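# Set the tilted bottle upright among standing bottles

## Task

Bring the bottle that is leaning back to a vertical stance on the table, close to its current spot, without moving the other bottles from their upright positions, and finish with the robot no longer in contact with it.

## Robot and tools

Robot: two arms, left_arm and right_arm, each ending in a five-finger hand. right_arm has a right hand; left_arm has its mirror image, a left hand. The bases sit near the scene origin: left_arm at (-0.015, +0.325, +0.001) m, right_arm at (+0.051, -0.288, -0.001) m. A post stands on the floor behind them.

Frame: the scene frame has its origin level with the table top, halfway between the arms' nominal bases. +z is up, +x points out over the table, and +y is the left_arm side. Arm names do not match image sides. Results print each end_effector_position (m) and end_effector_quat_wxyz in this frame, and offsets use its axes. Printed values may be wrong by a few cm, more at long reach.

Hand point: a point fixed to the palm, 0.05 m in front of it and 0.15 m out from the wrist face. Its +z runs along the straight fingers, +y comes out of the palm, and +x goes across the palm away from the thumb on the right hand (toward the thumb on the left hand). Straight fingers reach 0.06 to 0.07 m past the point along +z, their centre lines 0.06 m behind it along -y. A bracket on the little-finger side of the wrist can strike objects.

The 28-number row (every number in [-1, 1], all 28 always sent, even when one arm is idle): left_arm dx, dy, dz, rx, ry, rz; left hand little, ring, middle, index, thumb_bend, thumb_turn, force_limit, speed; then the same fourteen for right_arm and the right hand. The six pose numbers are an offset, not a pose: they are measured from that arm's Hand target as it was when the action or move started, along scene axes, with the turn taken about the Hand target position. 1.0 equals 0.6 m for dx/dy/dz and 180 degrees for rx/ry/rz, which together form one rotation vector. Sending six zeros asks nothing new of an arm. Repeating an offset moves the arm again. The controller limits each commanded orientation to within 40 degrees of the measured one.

Hand numbers are absolute targets. For the fingers and thumb_bend, +1 means straight/open and -1 means curled/closed. For thumb_turn, +1 puts the thumb beside the palm and -1 puts it opposite the fingers. force_limit runs from about 0 N at -1 to 10 N at +1 (15 N for the two thumb motors). speed rises from almost zero at -1 to full at +0.48 and above. To leave a hand unchanged, resend the eight numbers of its last carried-out row. If no row has run for it yet, send its hand_measured six values, then hand_force_limit and hand_speed. A thumb turned in front of the palm plus the fingers can wrap an object about 0.035 to 0.065 m thick. For a gentle grip, close at speed -0.94 or lower. To release, send targets more open than hand_measured.

Tools:
- execute_actions(actions, cameras): actions is a list of actions. Each action holds up to 15 rows, one per 1/30 s step, and a short action holds its last row to step 15. Every row counts from the action's starting Hand target. It returns the robot state, plus images if actions is empty or cameras requests them.
- move(target, speed, blend, blocking, cameras): target is one 28-number row or a list of up to 15 rows. Every row is an offset from the same starting Hand targets, not from the previous row. The hand points follow straight paths and all arrive together, capped at 10 s. speed is in m/s (0.002 to 4.3, default 0.25; turns at twice that in rad/s), either one value or one per target. blend, in m, rounds corners; 0 stops at each target. Moves do not steer around obstacles. A faster move strays more and hits harder, and aiming past a contact presses harder. The result adds a move: line such as done, off_target, moving, held or fault, with limits=paced or limits=held. blocking=false returns after 0.5 s while the motion continues.
- wait(seconds): 0 to 3600 s, sends nothing new; returns early when a running move ends.
- stop(): brakes a running move.
- zoom_image(camera, region): region is [x0, y0, x1, y1] in pixels of that camera's newest image, at most 504 on a side.
- show_instructions(): shows the reference pages.
- finished_scene(scene): ends the scene for good.

Cameras: cam_high and cam_low (672x504), cam_left_wrist and cam_right_wrist (616x616 fisheye).

Reading results: Hand target is the last commanded pose after clipping, and it is the base for the next offsets. Arms often rest 1 to 3 cm (sometimes 5 cm) short of it, usually low, without any contact. An execute_actions call with zero pose numbers asks for the target again, or you can send the remaining gap as an offset. hand_measured, hand_stopped_by (moving, target, force, stalled, fault) and hand_load_n each give six values in motor order. hand_load_n is positive when something pushes a finger open. A load dropping near 0 means the grip was lost. Joint torques, joint velocities ("within noise"), MOTOR HOT and FAULT lines may also appear. A blocked arm keeps pushing until you command it back past its hand point.

Avoid: knocking any bottle over or pushing it off the table. Do not drop glass more than a few cm, and do not let go of something while it is still moving. Avoid fast impacts, hard presses on fixed things, heavy finger loads, and hands or arms hitting each other. Do not hold loads or stretched poses for long, because motors overheat and the arm can fall. Finish with the hand clear of the bottle.

Each tool is called in YAML: its name, and indented under it one key for each argument.

Reference images:

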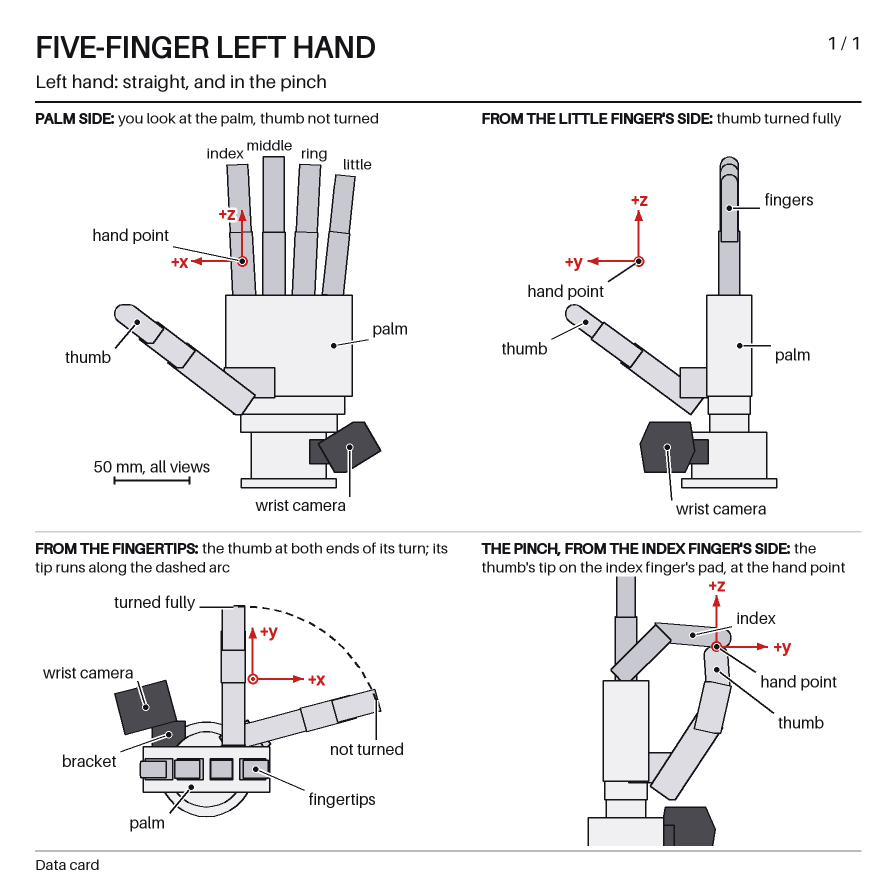

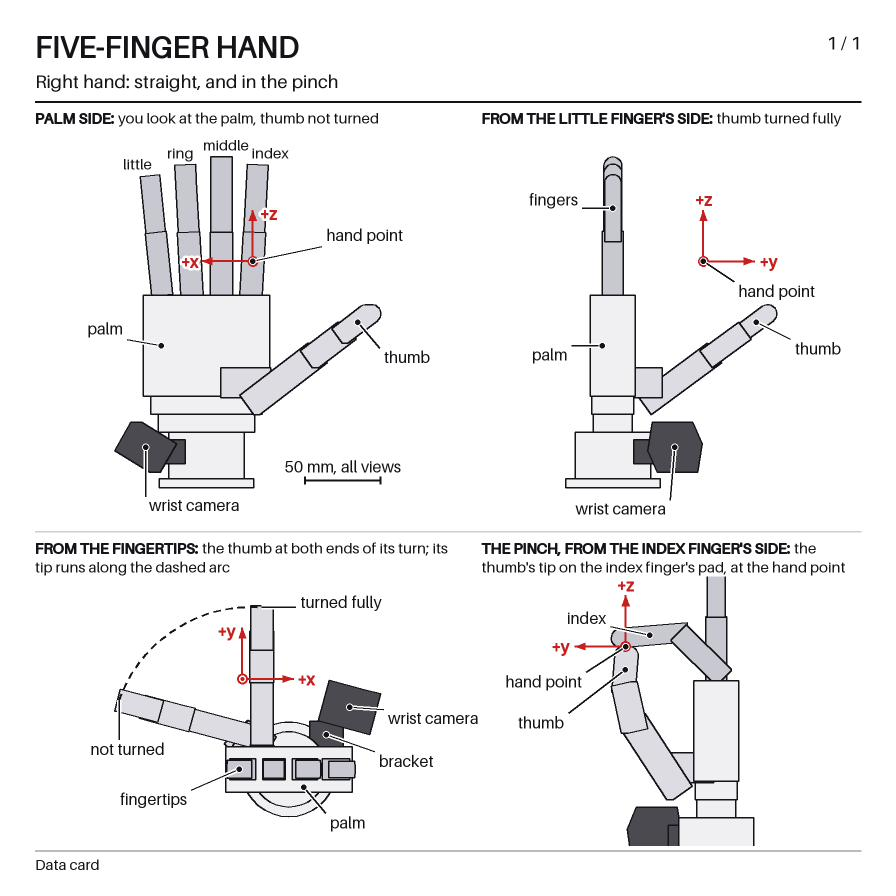

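## Session

execute_actions:
  actions: []

Scene clock: 0.00 s.
left_arm: end_effector_position=(+0.5289, +0.3038, +0.4264) hand_measured=(+1.000, +1.000, +1.000, +1.000, +1.000, +1.000) hand_load_n=(+0.0, +0.0, +0.0, +0.0, +0.0, +0.0) hand_stopped_by=(target, target, target, target, target, target) hand_force_limit=0.00 hand_speed=-0.80 end_effector_quat_wxyz=(-0.481, +0.521, -0.487, +0.509) | right_arm: end_effector_position=(+0.0408, +0.1289, +0.1162) hand_measured=(+1.000, +1.000, +1.000, +1.000, +1.000, +1.000) hand_load_n=(+0.0, +0.0, +0.0, +0.0, +0.0, +0.0) hand_stopped_by=(target, target, target, target, target, target) hand_force_limit=0.00 hand_speed=-0.80 end_effector_quat_wxyz=(-0.561, +0.765, +0.098, +0.300)
Joint positions: left_arm=[0.007 1.057 1.043 -0.005 0.031 -0.062] | right_arm=[1.908 1.123 0.36 0.52 0.664 -0.466]
Joint velocities: within noise
Joint torques (N m): no reading
Heat: left arm: hottest wrist yaw 32 °C; right arm: hottest shoulder 33 °C.
Hand target: left_arm +0.5312, +0.3027, +0.4435; -0.487, +0.512, -0.479, +0.520 | right_arm +0.0390, +0.1381, +0.1311; -0.575, +0.756, +0.089, +0.300

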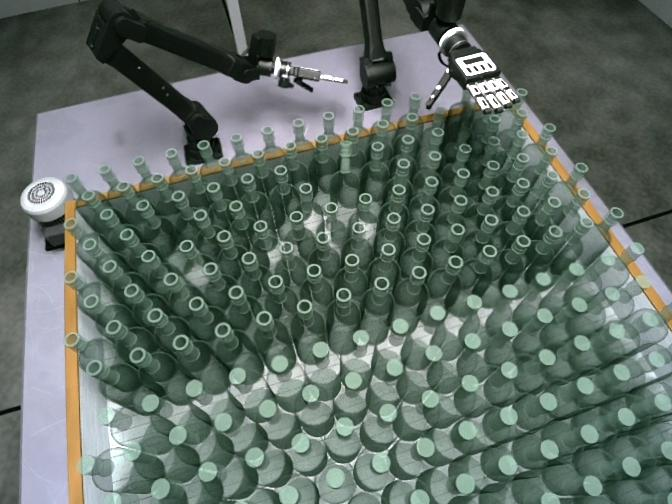

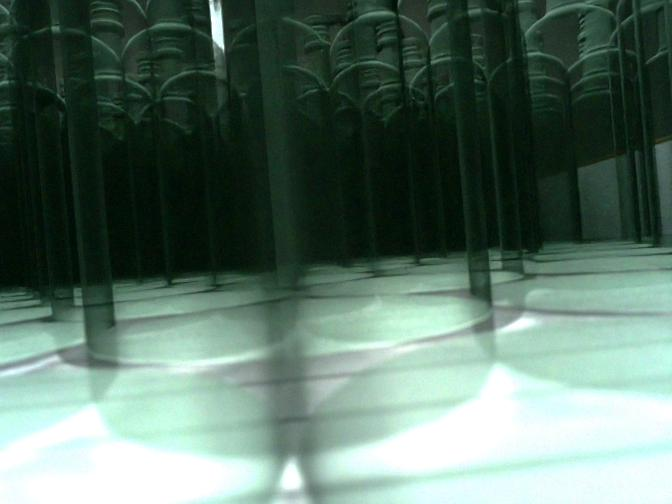

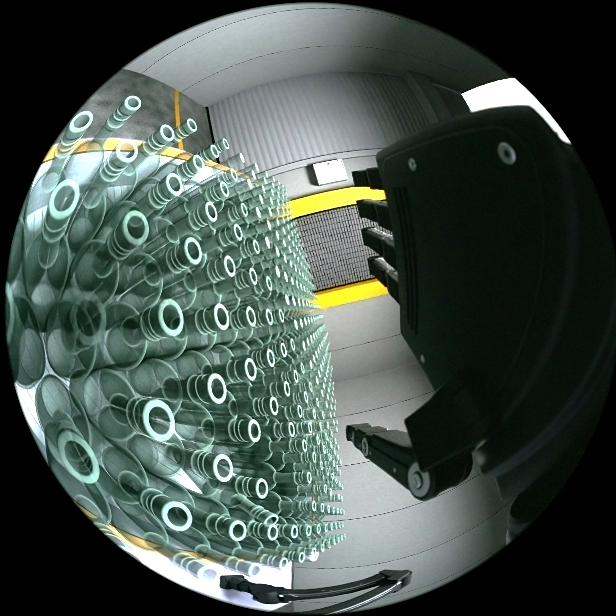

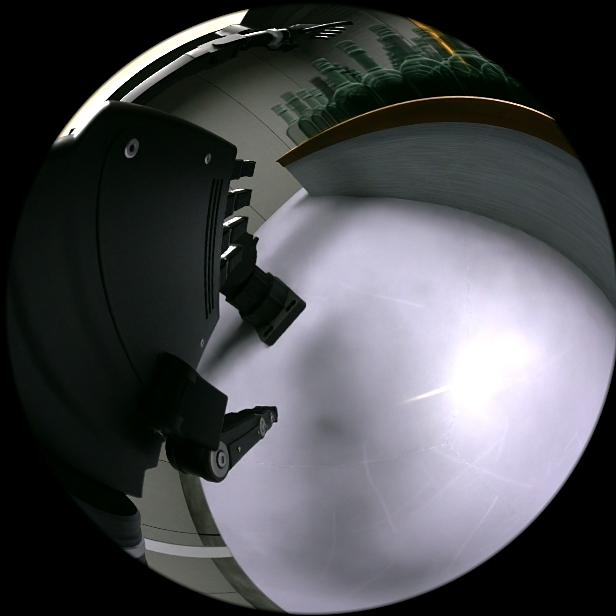

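zoom_image:
  camera: "cam_high"
  region: [60, 90, 340, 300]

zoom_image:
  camera: "cam_high"
  region: [300, 90, 580, 300]

zoom_image:
  camera: "cam_high"
  region: [60, 290, 340, 500]

zoom_image:
  camera: "cam_high"
  region: [340, 240, 672, 500]

Scaled by 1.800.

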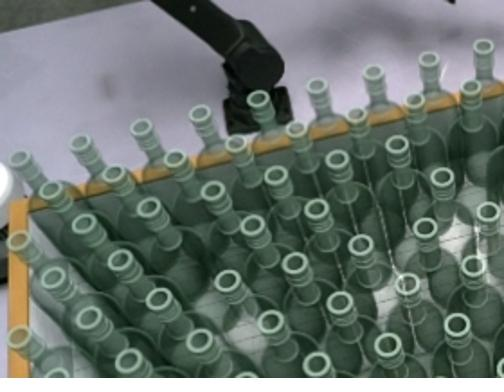

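Scaled by 1.800.

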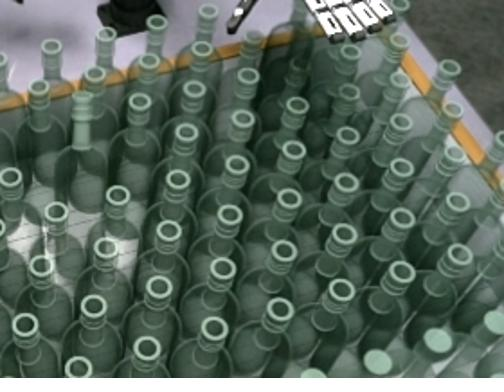

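Scaled by 1.800.

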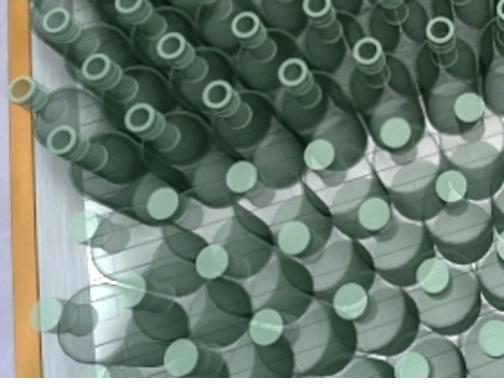

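Scaled by 1.518.

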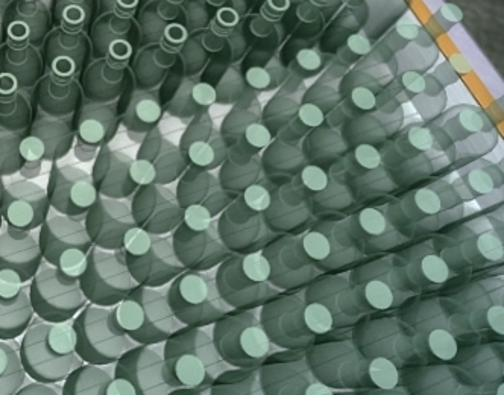

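zoom_image:
  camera: "cam_high"
  region: [290, 100, 410, 220]

zoom_image:
  camera: "cam_high"
  region: [150, 180, 270, 300]

zoom_image:
  camera: "cam_left_wrist"
  region: [0, 80, 350, 330]

zoom_image:
  camera: "cam_left_wrist"
  region: [20, 280, 370, 580]

Scaled by 4.200.

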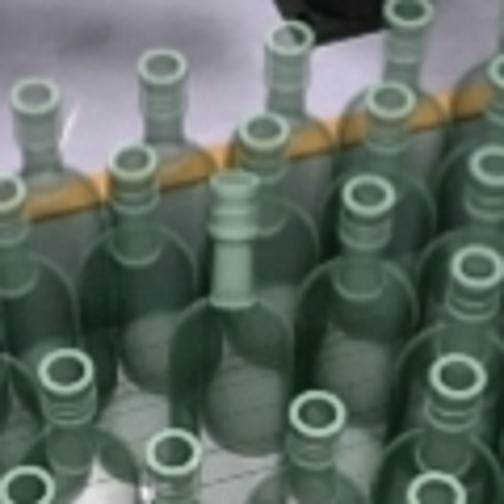

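Scaled by 4.200.

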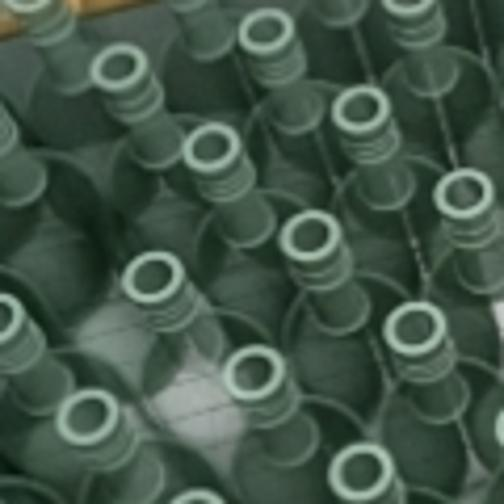

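Scaled by 1.440 from the camera's image (finer frame: 880x880).

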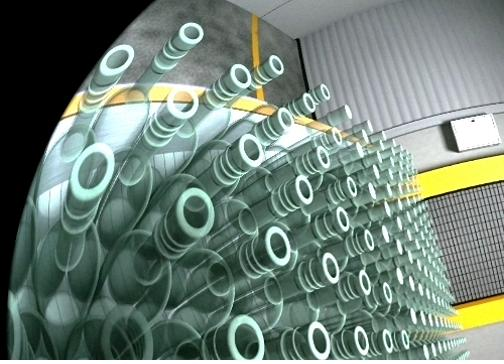

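Scaled by 1.440 from the camera's image (finer frame: 880x880).

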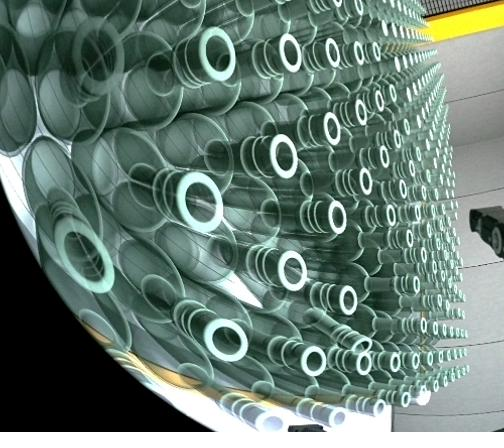

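zoom_image:
  camera: "cam_left_wrist"
  region: [160, 440, 340, 600]

zoom_image:
  camera: "cam_right_wrist"
  region: [260, 0, 580, 200]

Scaled by 2.800 from the camera's image (finer frame: 880x880).

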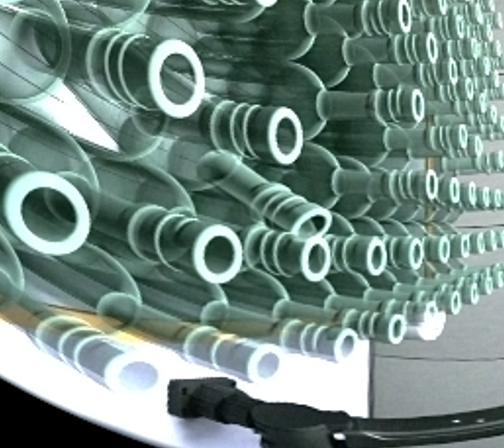

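Scaled by 1.575 from the camera's image (finer frame: 880x880).

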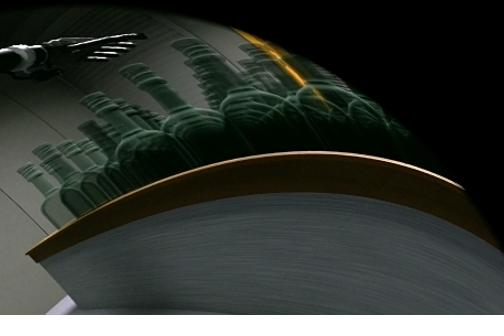

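move:
  target: [-0.25, -0.15, 0.10, 0, 0.33, 0, 1,1,1,1,1,1,0,-0.8, 0,0,0,0,0,0, 1,1,1,1,1,1,0,-0.8]
  speed: 0.2
  cameras: ["all"]

Scene clock: 142.43 s.
left_arm: end_effector_position=(+0.3796, +0.2171, +0.4921) hand_measured=(+1.000, +1.000, +1.000, +1.000, +1.000, +1.000) hand_load_n=(+0.0, +0.0, +0.0, +0.0, +0.0, +0.0) hand_stopped_by=(target, target, target, target, target, target) hand_force_limit=0.00 hand_speed=-0.80 end_effector_quat_wxyz=(-0.190, +0.697, -0.661, +0.202) | right_arm: end_effector_position=(+0.0408, +0.1289, +0.1162) hand_measured=(+1.000, +1.000, +1.000, +1.000, +1.000, +1.000) hand_load_n=(+0.0, +0.0, +0.0, +0.0, +0.0, +0.0) hand_stopped_by=(target, target, target, target, target, target) hand_force_limit=0.00 hand_speed=-0.80 end_effector_quat_wxyz=(-0.561, +0.765, +0.098, +0.300)
Joint positions: left_arm=[-0.24 1.358 2.02 -1.68 -0.11 -0.232] | right_arm=[1.908 1.123 0.36 0.52 0.664 -0.466]
Joint torques (N m): left_arm=[-0.73 -7.88 10.44 0.27 -0.07 -0.01] | right_arm=[-0.85 -4.84 8.72 1.76 0.17 -0.1]
Heat: left arm: hottest elbow 43 °C; right arm: hottest elbow 40 °C.
Hand target: left_arm +0.3811, +0.2127, +0.5035; -0.186, +0.703, -0.658, +0.198 | right_arm +0.0390, +0.1381, +0.1311; -0.575, +0.756, +0.089, +0.300
Off the commanded pose: left_arm 0.012 m, 1 deg | right_arm 0.018 m, 2 deg.
joint sent to its limit (left arm) — joint 4 (wrist pitch), lower limit. The joint targets still meet the commanded pose.
move: off_target (left_arm)

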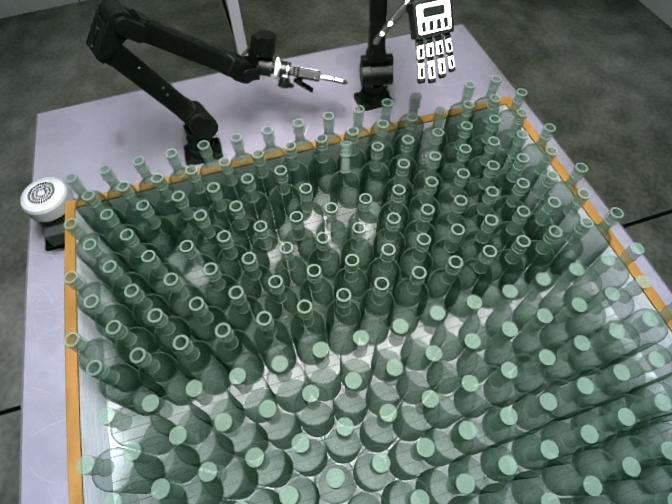

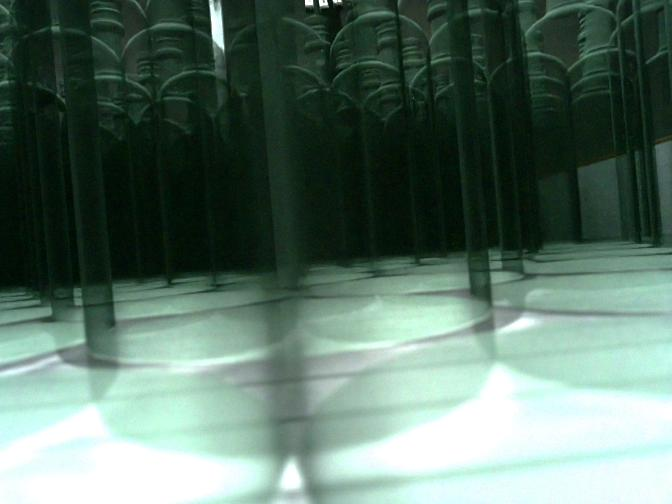

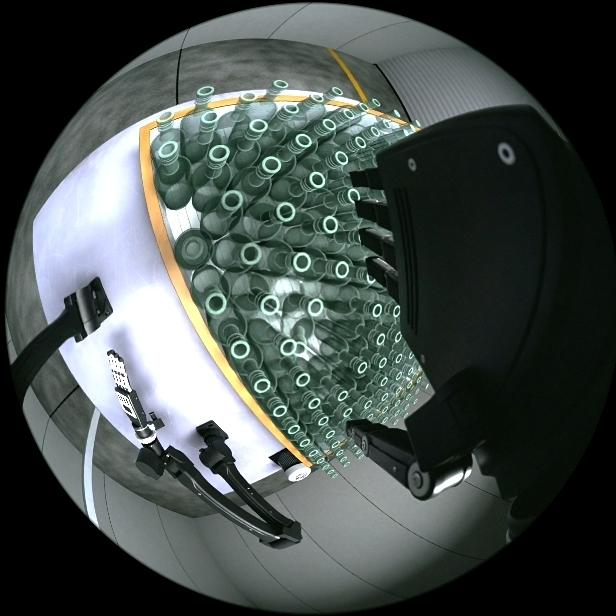

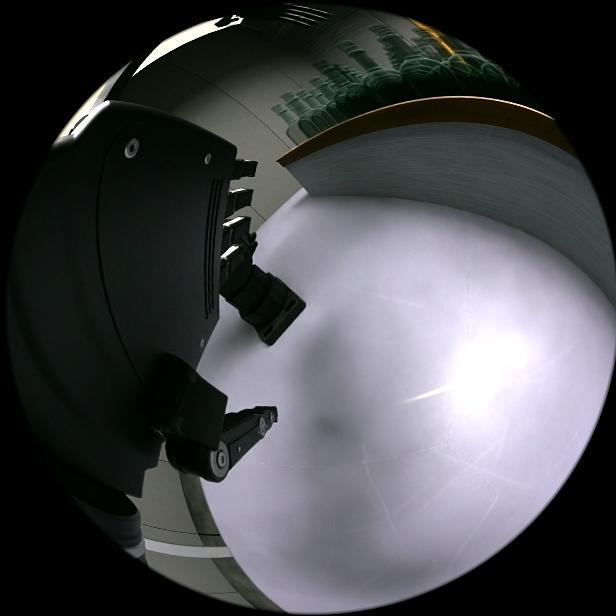

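zoom_image:
  camera: "cam_left_wrist"
  region: [150, 80, 430, 480]

zoom_image:
  camera: "cam_left_wrist"
  region: [200, 240, 400, 440]

Scaled by 1.260 from the camera's image (finer frame: 880x880).

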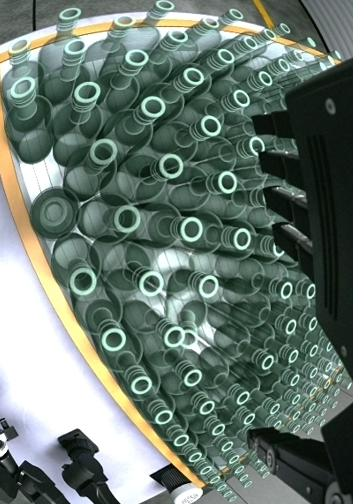

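Scaled by 2.520 from the camera's image (finer frame: 880x880).

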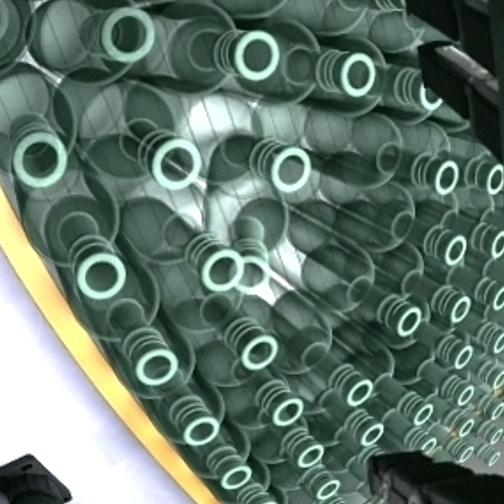

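zoom_image:
  camera: "cam_left_wrist"
  region: [130, 180, 290, 340]

zoom_image:
  camera: "cam_left_wrist"
  region: [320, 140, 480, 300]

zoom_image:
  camera: "cam_left_wrist"
  region: [320, 380, 500, 540]

Scaled by 3.150 from the camera's image (finer frame: 880x880).

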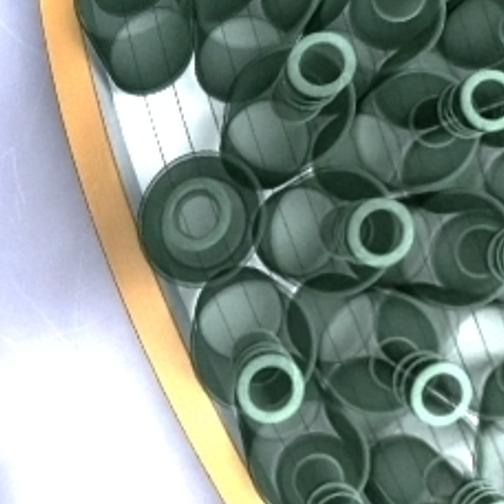

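Scaled by 3.150 from the camera's image (finer frame: 880x880).

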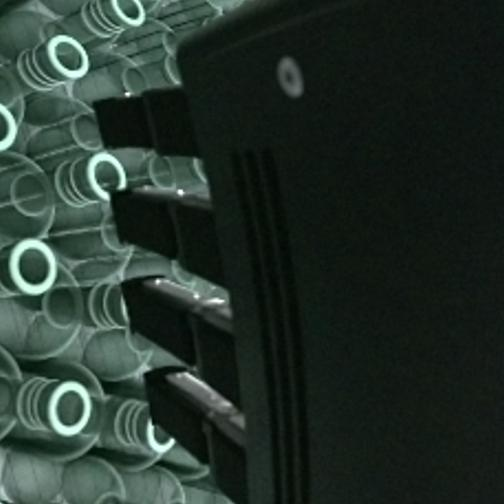

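Scaled by 2.800 from the camera's image (finer frame: 880x880).

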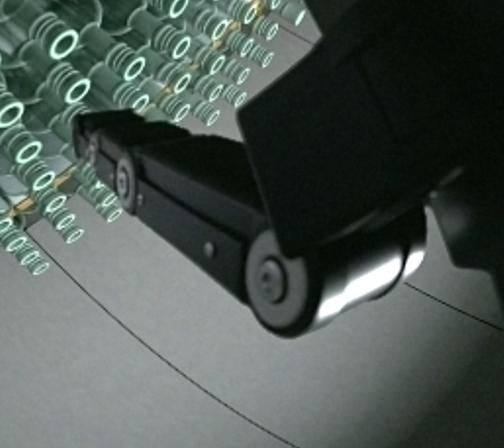

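zoom_image:
  camera: "cam_left_wrist"
  region: [260, 280, 360, 380]

Scaled by 5.040 from the camera's image (finer frame: 880x880).

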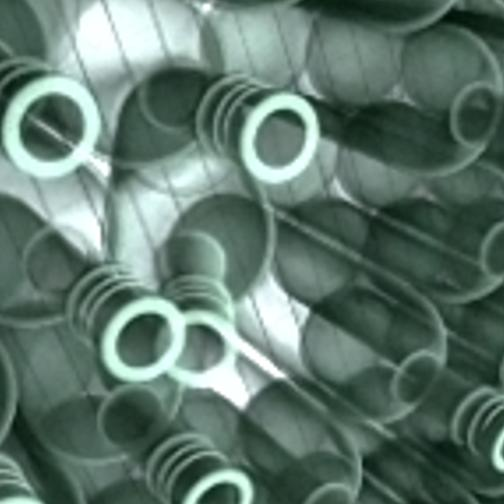

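move:
  target: [0.167, -0.28, 0.02, 0, 0, 0, 1,1,1,1,1,1,0,-0.8, 0,0,0,0,0,0, 1,1,1,1,1,1,0,-0.8]
  speed: 0.2
  cameras: ["cam_left_wrist", "cam_high"]

zoom_image:
  camera: "cam_left_wrist"
  region: [110, 150, 310, 350]

Scene clock: 483.80 s.
left_arm: end_effector_position=(+0.4794, +0.0457, +0.5045) hand_measured=(+1.000, +1.000, +1.000, +1.000, +1.000, +1.000) hand_load_n=(+0.0, +0.0, +0.0, +0.0, +0.0, +0.0) hand_stopped_by=(target, target, target, target, target, target) hand_force_limit=0.00 hand_speed=-0.80 end_effector_quat_wxyz=(-0.200, +0.681, -0.654, +0.261) | right_arm: end_effector_position=(+0.0408, +0.1289, +0.1162) hand_measured=(+1.000, +1.000, +1.000, +1.000, +1.000, +1.000) hand_load_n=(+0.0, +0.0, +0.0, +0.0, +0.0, +0.0) hand_stopped_by=(target, target, target, target, target, target) hand_force_limit=0.00 hand_speed=-0.80 end_effector_quat_wxyz=(-0.561, +0.765, +0.098, +0.300)
Joint positions: left_arm=[-0.53 1.75 2.494 -1.683 -0.239 -0.464] | right_arm=[1.908 1.123 0.36 0.52 0.664 -0.466]
Joint torques (N m): left_arm=[-0.21 -12.98 10 0.43 -0.5 -0.05] | right_arm=[-0.73 -4.13 8.64 1.58 0.14 -0.11]
Heat: left arm: hottest elbow 44 °C; right arm: hottest elbow 44 °C.
Hand target: left_arm +0.4813, +0.0447, +0.5155; -0.186, +0.703, -0.658, +0.198 | right_arm +0.0390, +0.1381, +0.1311; -0.575, +0.756, +0.089, +0.300
Off the commanded pose: left_arm 0.011 m, 8 deg | right_arm 0.018 m, 2 deg.
joint sent to its limit (left arm) — joint 4 (wrist pitch), lower limit. The joint targets are off in orientation, not in position.
move: off_target (left_arm)
Images, in order (width x height): cam_high 672x504, cam_left_wrist 616x616.

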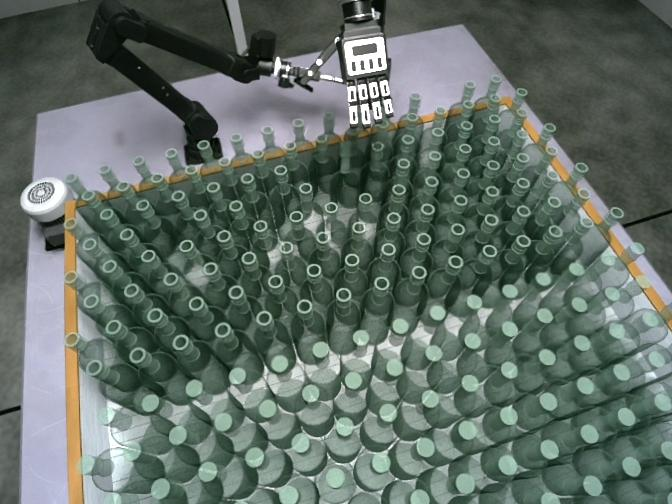

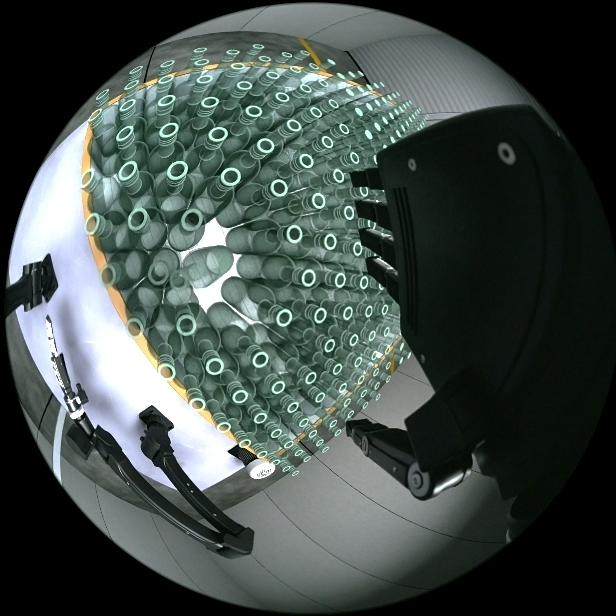

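Scaled by 2.520 from the camera's image (finer frame: 880x880).

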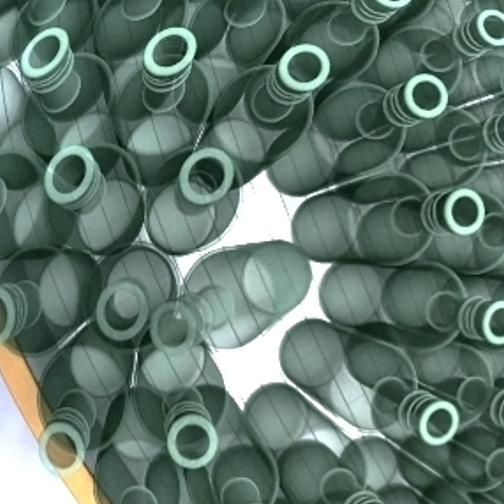

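move:
  target: [-0.167, 0.28, -0.02, 0, 0, 0, 1,1,1,1,1,1,0,-0.8, 0.185,-0.313,0.548,-0.0094,0.2142,-0.156, 1,1,1,1,1,1,0,-0.8]
  speed: 0.2
  cameras: ["all"]

Scene clock: 581.20 s.
left_arm: end_effector_position=(+0.3844, +0.2078, +0.5039) hand_measured=(+1.000, +1.000, +1.000, +1.000, +1.000, +1.000) hand_load_n=(+0.0, +0.0, +0.0, +0.0, +0.0, -0.5) hand_stopped_by=(target, target, target, target, target, target) hand_force_limit=0.00 hand_speed=-0.80 end_effector_quat_wxyz=(-0.191, +0.703, -0.650, +0.217) | right_arm: end_effector_position=(+0.1483, -0.0499, +0.4419) hand_measured=(+1.000, +1.000, +1.000, +1.000, +1.000, +1.000) hand_load_n=(+0.0, +0.0, +0.0, +0.0, +0.0, +0.0) hand_stopped_by=(target, target, target, target, target, target) hand_force_limit=0.00 hand_speed=-0.80 end_effector_quat_wxyz=(-0.461, +0.828, -0.273, +0.164)
Joint positions: left_arm=[-0.255 1.373 2.062 -1.683 -0.11 -0.27] | right_arm=[1.271 0.621 1.266 -1.22 0.288 0.159]
Joint torques (N m): left_arm=[0.38 -8.94 6.78 0.36 -0.06 0.21] | right_arm=[-1.61 2.32 10.73 1.06 -0.1 -0.06]
Heat: left arm: hottest elbow 41 °C; right arm: hottest elbow 45 °C.
Hand target: left_arm +0.3812, +0.2127, +0.5034; -0.186, +0.703, -0.658, +0.198 | right_arm +0.1500, -0.0497, +0.4599; -0.472, +0.819, -0.282, +0.163
Off the commanded pose: left_arm 0.006 m, 2 deg | right_arm 0.018 m, 2 deg.
joint sent to its limit (left arm) — joint 4 (wrist pitch), lower limit. The joint targets still meet the commanded pose.
move: off_target (right_arm)

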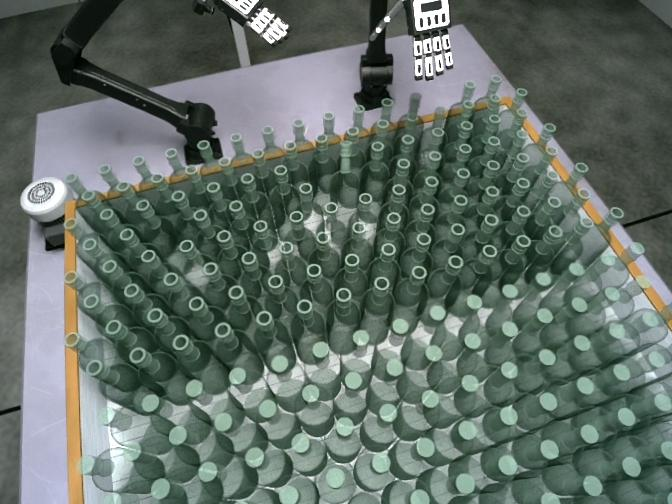

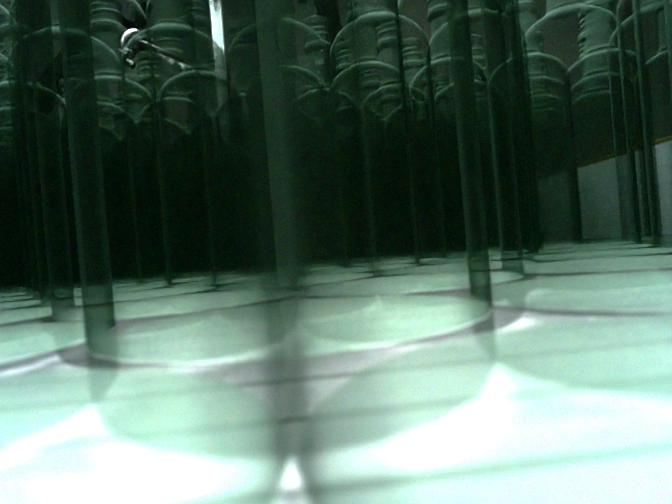

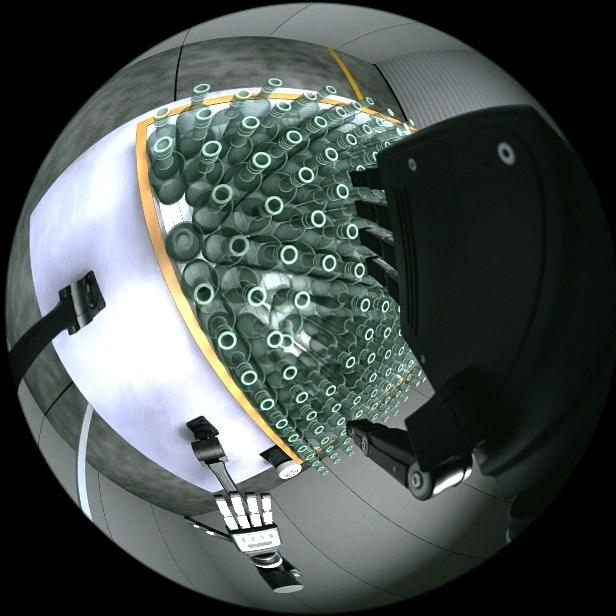

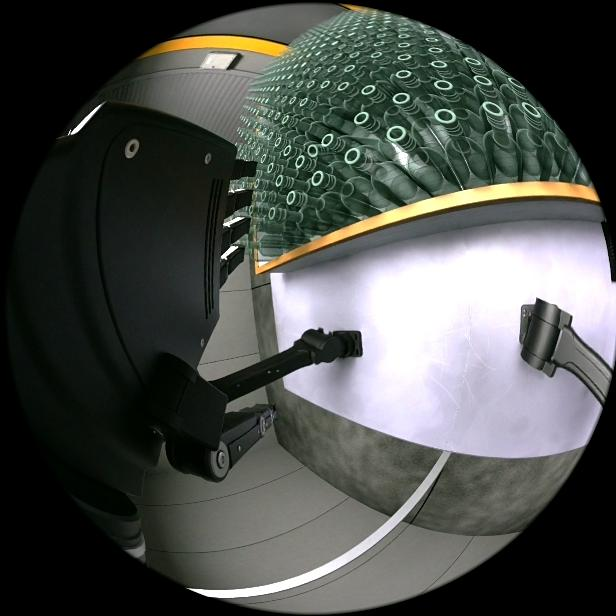

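move:
  target: [0,0,0, 0, 0, 0, 1,1,1,1,1,1,0,-0.8, 0.383,0.083,0.0,0,0,0, 1,1,1,0.25,0.6,-0.8,0,-0.3]
  speed: 0.2
  cameras: ["all"]

zoom_image:
  camera: "cam_left_wrist"
  region: [180, 250, 380, 450]

zoom_image:
  camera: "cam_right_wrist"
  region: [200, 150, 450, 400]

Scene clock: 593.07 s.
left_arm: end_effector_position=(+0.3844, +0.2078, +0.5039) hand_measured=(+1.000, +1.000, +1.000, +1.000, +1.000, +1.000) hand_load_n=(+0.0, +0.0, +0.0, +0.0, +0.0, -0.5) hand_stopped_by=(target, target, target, target, target, target) hand_force_limit=0.00 hand_speed=-0.80 end_effector_quat_wxyz=(-0.191, +0.703, -0.650, +0.217) | right_arm: end_effector_position=(+0.3705, -0.0026, +0.4213) hand_measured=(+1.000, +1.000, +1.000, +0.250, +0.600, -0.800) hand_load_n=(+0.0, +0.0, -0.5, +0.0, +0.0, +0.0) hand_stopped_by=(target, target, target, target, target, target) hand_force_limit=0.00 hand_speed=-0.30 end_effector_quat_wxyz=(-0.439, +0.835, -0.302, +0.136)
Joint positions: left_arm=[-0.255 1.373 2.062 -1.683 -0.11 -0.27] | right_arm=[0.572 1.072 1.423 -1 -0.302 -0.176]
Joint torques (N m): left_arm=[0.38 -9 6.78 0.4 -0.06 0.2] | right_arm=[-1.32 -5.95 12.89 2.37 -0.53 -0.2]
Heat: left arm: hottest elbow 40 °C; right arm: hottest elbow 48 °C.
Hand target: left_arm +0.3812, +0.2127, +0.5034; -0.186, +0.703, -0.658, +0.198 | right_arm +0.3798, +0.0000, +0.4599; -0.472, +0.819, -0.282, +0.163
Off the commanded pose: left_arm 0.006 m, 2 deg | right_arm 0.040 m, 6 deg.
joint sent to its limit (left arm) — joint 4 (wrist pitch), lower limit. The joint targets still meet the commanded pose.
move: off_target (right_arm)

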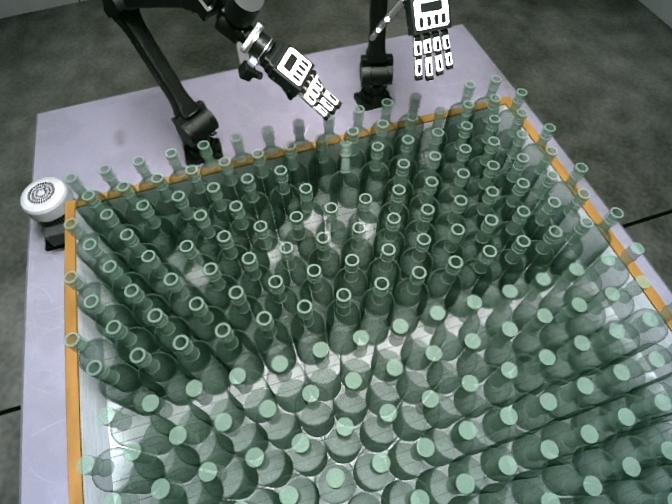

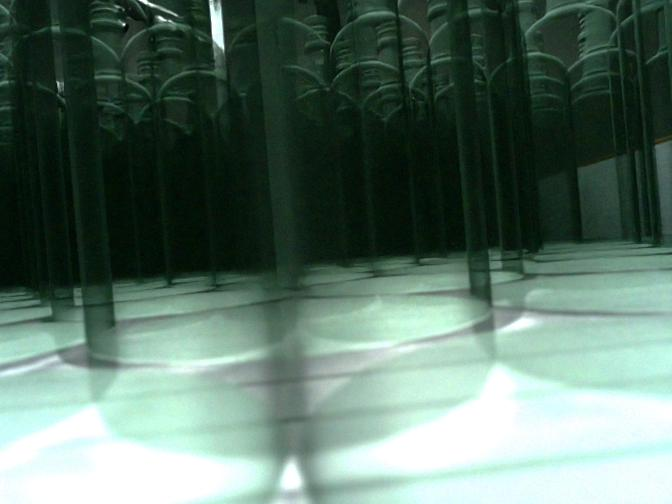

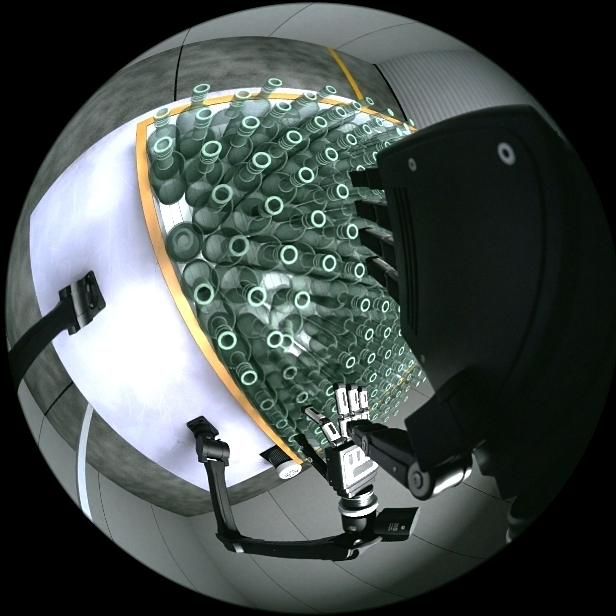

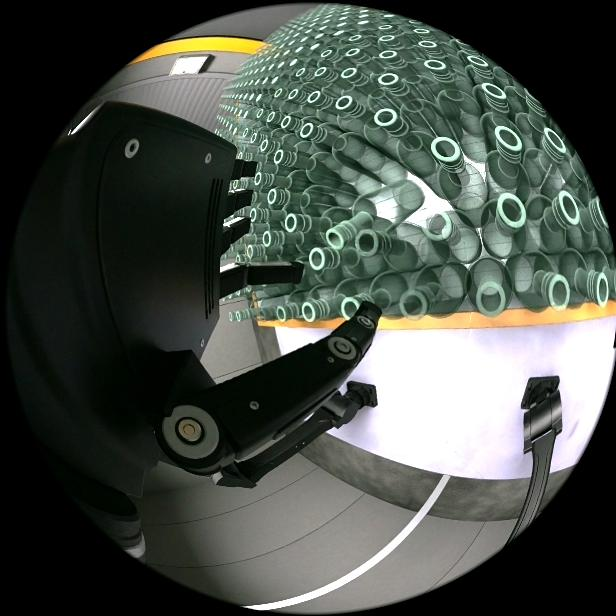

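Scaled by 2.520 from the camera's image (finer frame: 880x880).

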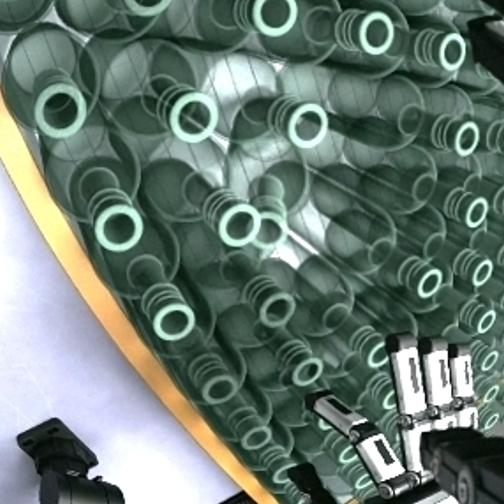

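Scaled by 2.016 from the camera's image (finer frame: 880x880).

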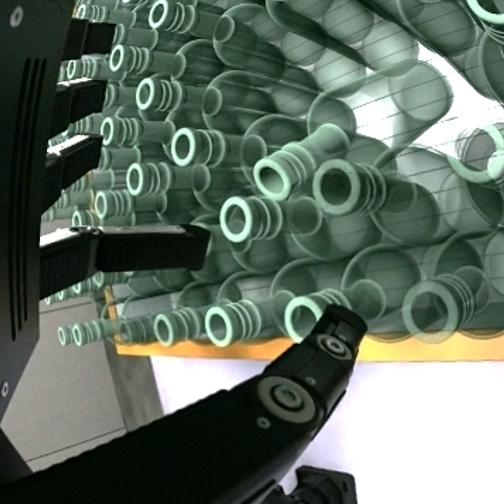

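move:
  target: [0,0,0, 0, 0, 0, 1,1,1,1,1,1,0,-0.8, 0,0,0,0,0,0, 1,1,1,0.1,0.35,-0.8,-0.6,-0.3]
  speed: 0.2
  cameras: ["cam_left_wrist","cam_right_wrist"]

zoom_image:
  camera: "cam_left_wrist"
  region: [280, 370, 380, 470]

zoom_image:
  camera: "cam_right_wrist"
  region: [230, 200, 430, 400]

Scene clock: 666.83 s.
left_arm: end_effector_position=(+0.3844, +0.2078, +0.5039) hand_measured=(+1.000, +1.000, +1.000, +1.000, +1.000, +1.000) hand_load_n=(+0.0, +0.0, -0.5, +0.0, +0.0, +0.0) hand_stopped_by=(target, target, target, target, target, target) hand_force_limit=0.00 hand_speed=-0.80 end_effector_quat_wxyz=(-0.191, +0.703, -0.650, +0.217) | right_arm: end_effector_position=(+0.3705, -0.0026, +0.4213) hand_measured=(+1.000, +1.000, +1.000, +0.100, +0.350, -0.800) hand_load_n=(+0.0, +0.0, +0.0, +0.0, +0.0, +0.0) hand_stopped_by=(target, target, target, target, target, target) hand_force_limit=-0.60 hand_speed=-0.30 end_effector_quat_wxyz=(-0.439, +0.835, -0.302, +0.136)
Joint positions: left_arm=[-0.255 1.373 2.062 -1.683 -0.11 -0.27] | right_arm=[0.572 1.072 1.423 -1 -0.302 -0.176]
Joint torques (N m): left_arm=[0.44 -9 6.75 0.36 -0.05 0.2] | right_arm=[-1.61 -5.71 12.98 2.37 -0.53 -0.17]
Heat: left arm: hottest elbow 38 °C; right arm: hottest elbow 63 °C.
Hand target: left_arm +0.3812, +0.2127, +0.5034; -0.186, +0.703, -0.658, +0.198 | right_arm +0.3798, +0.0000, +0.4599; -0.472, +0.819, -0.282, +0.163
Off the commanded pose: left_arm 0.006 m, 2 deg | right_arm 0.040 m, 6 deg.
joint sent to its limit (left arm) — joint 4 (wrist pitch), lower limit. The joint targets still meet the commanded pose.
move: done

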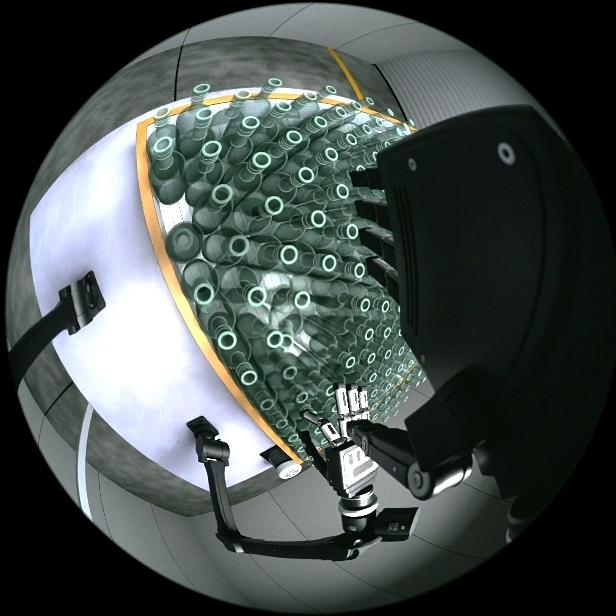

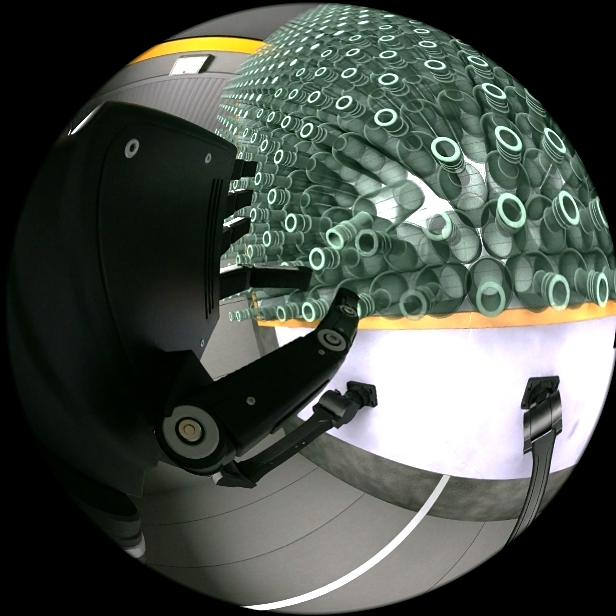

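Scaled by 5.040 from the camera's image (finer frame: 880x880).

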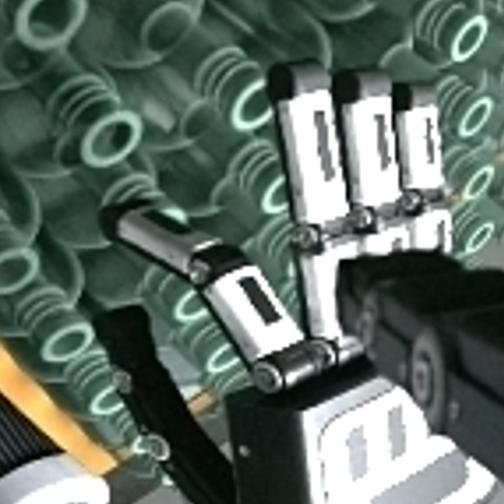

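Scaled by 2.520 from the camera's image (finer frame: 880x880).

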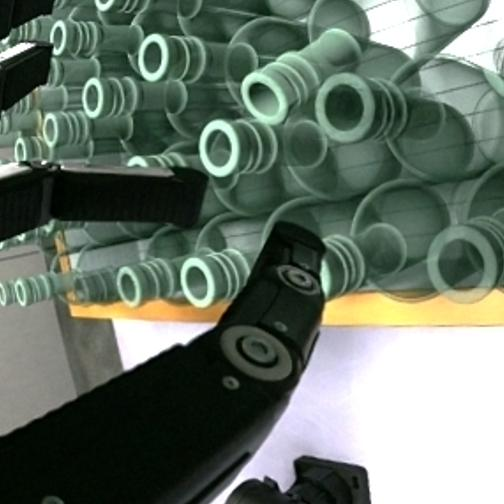

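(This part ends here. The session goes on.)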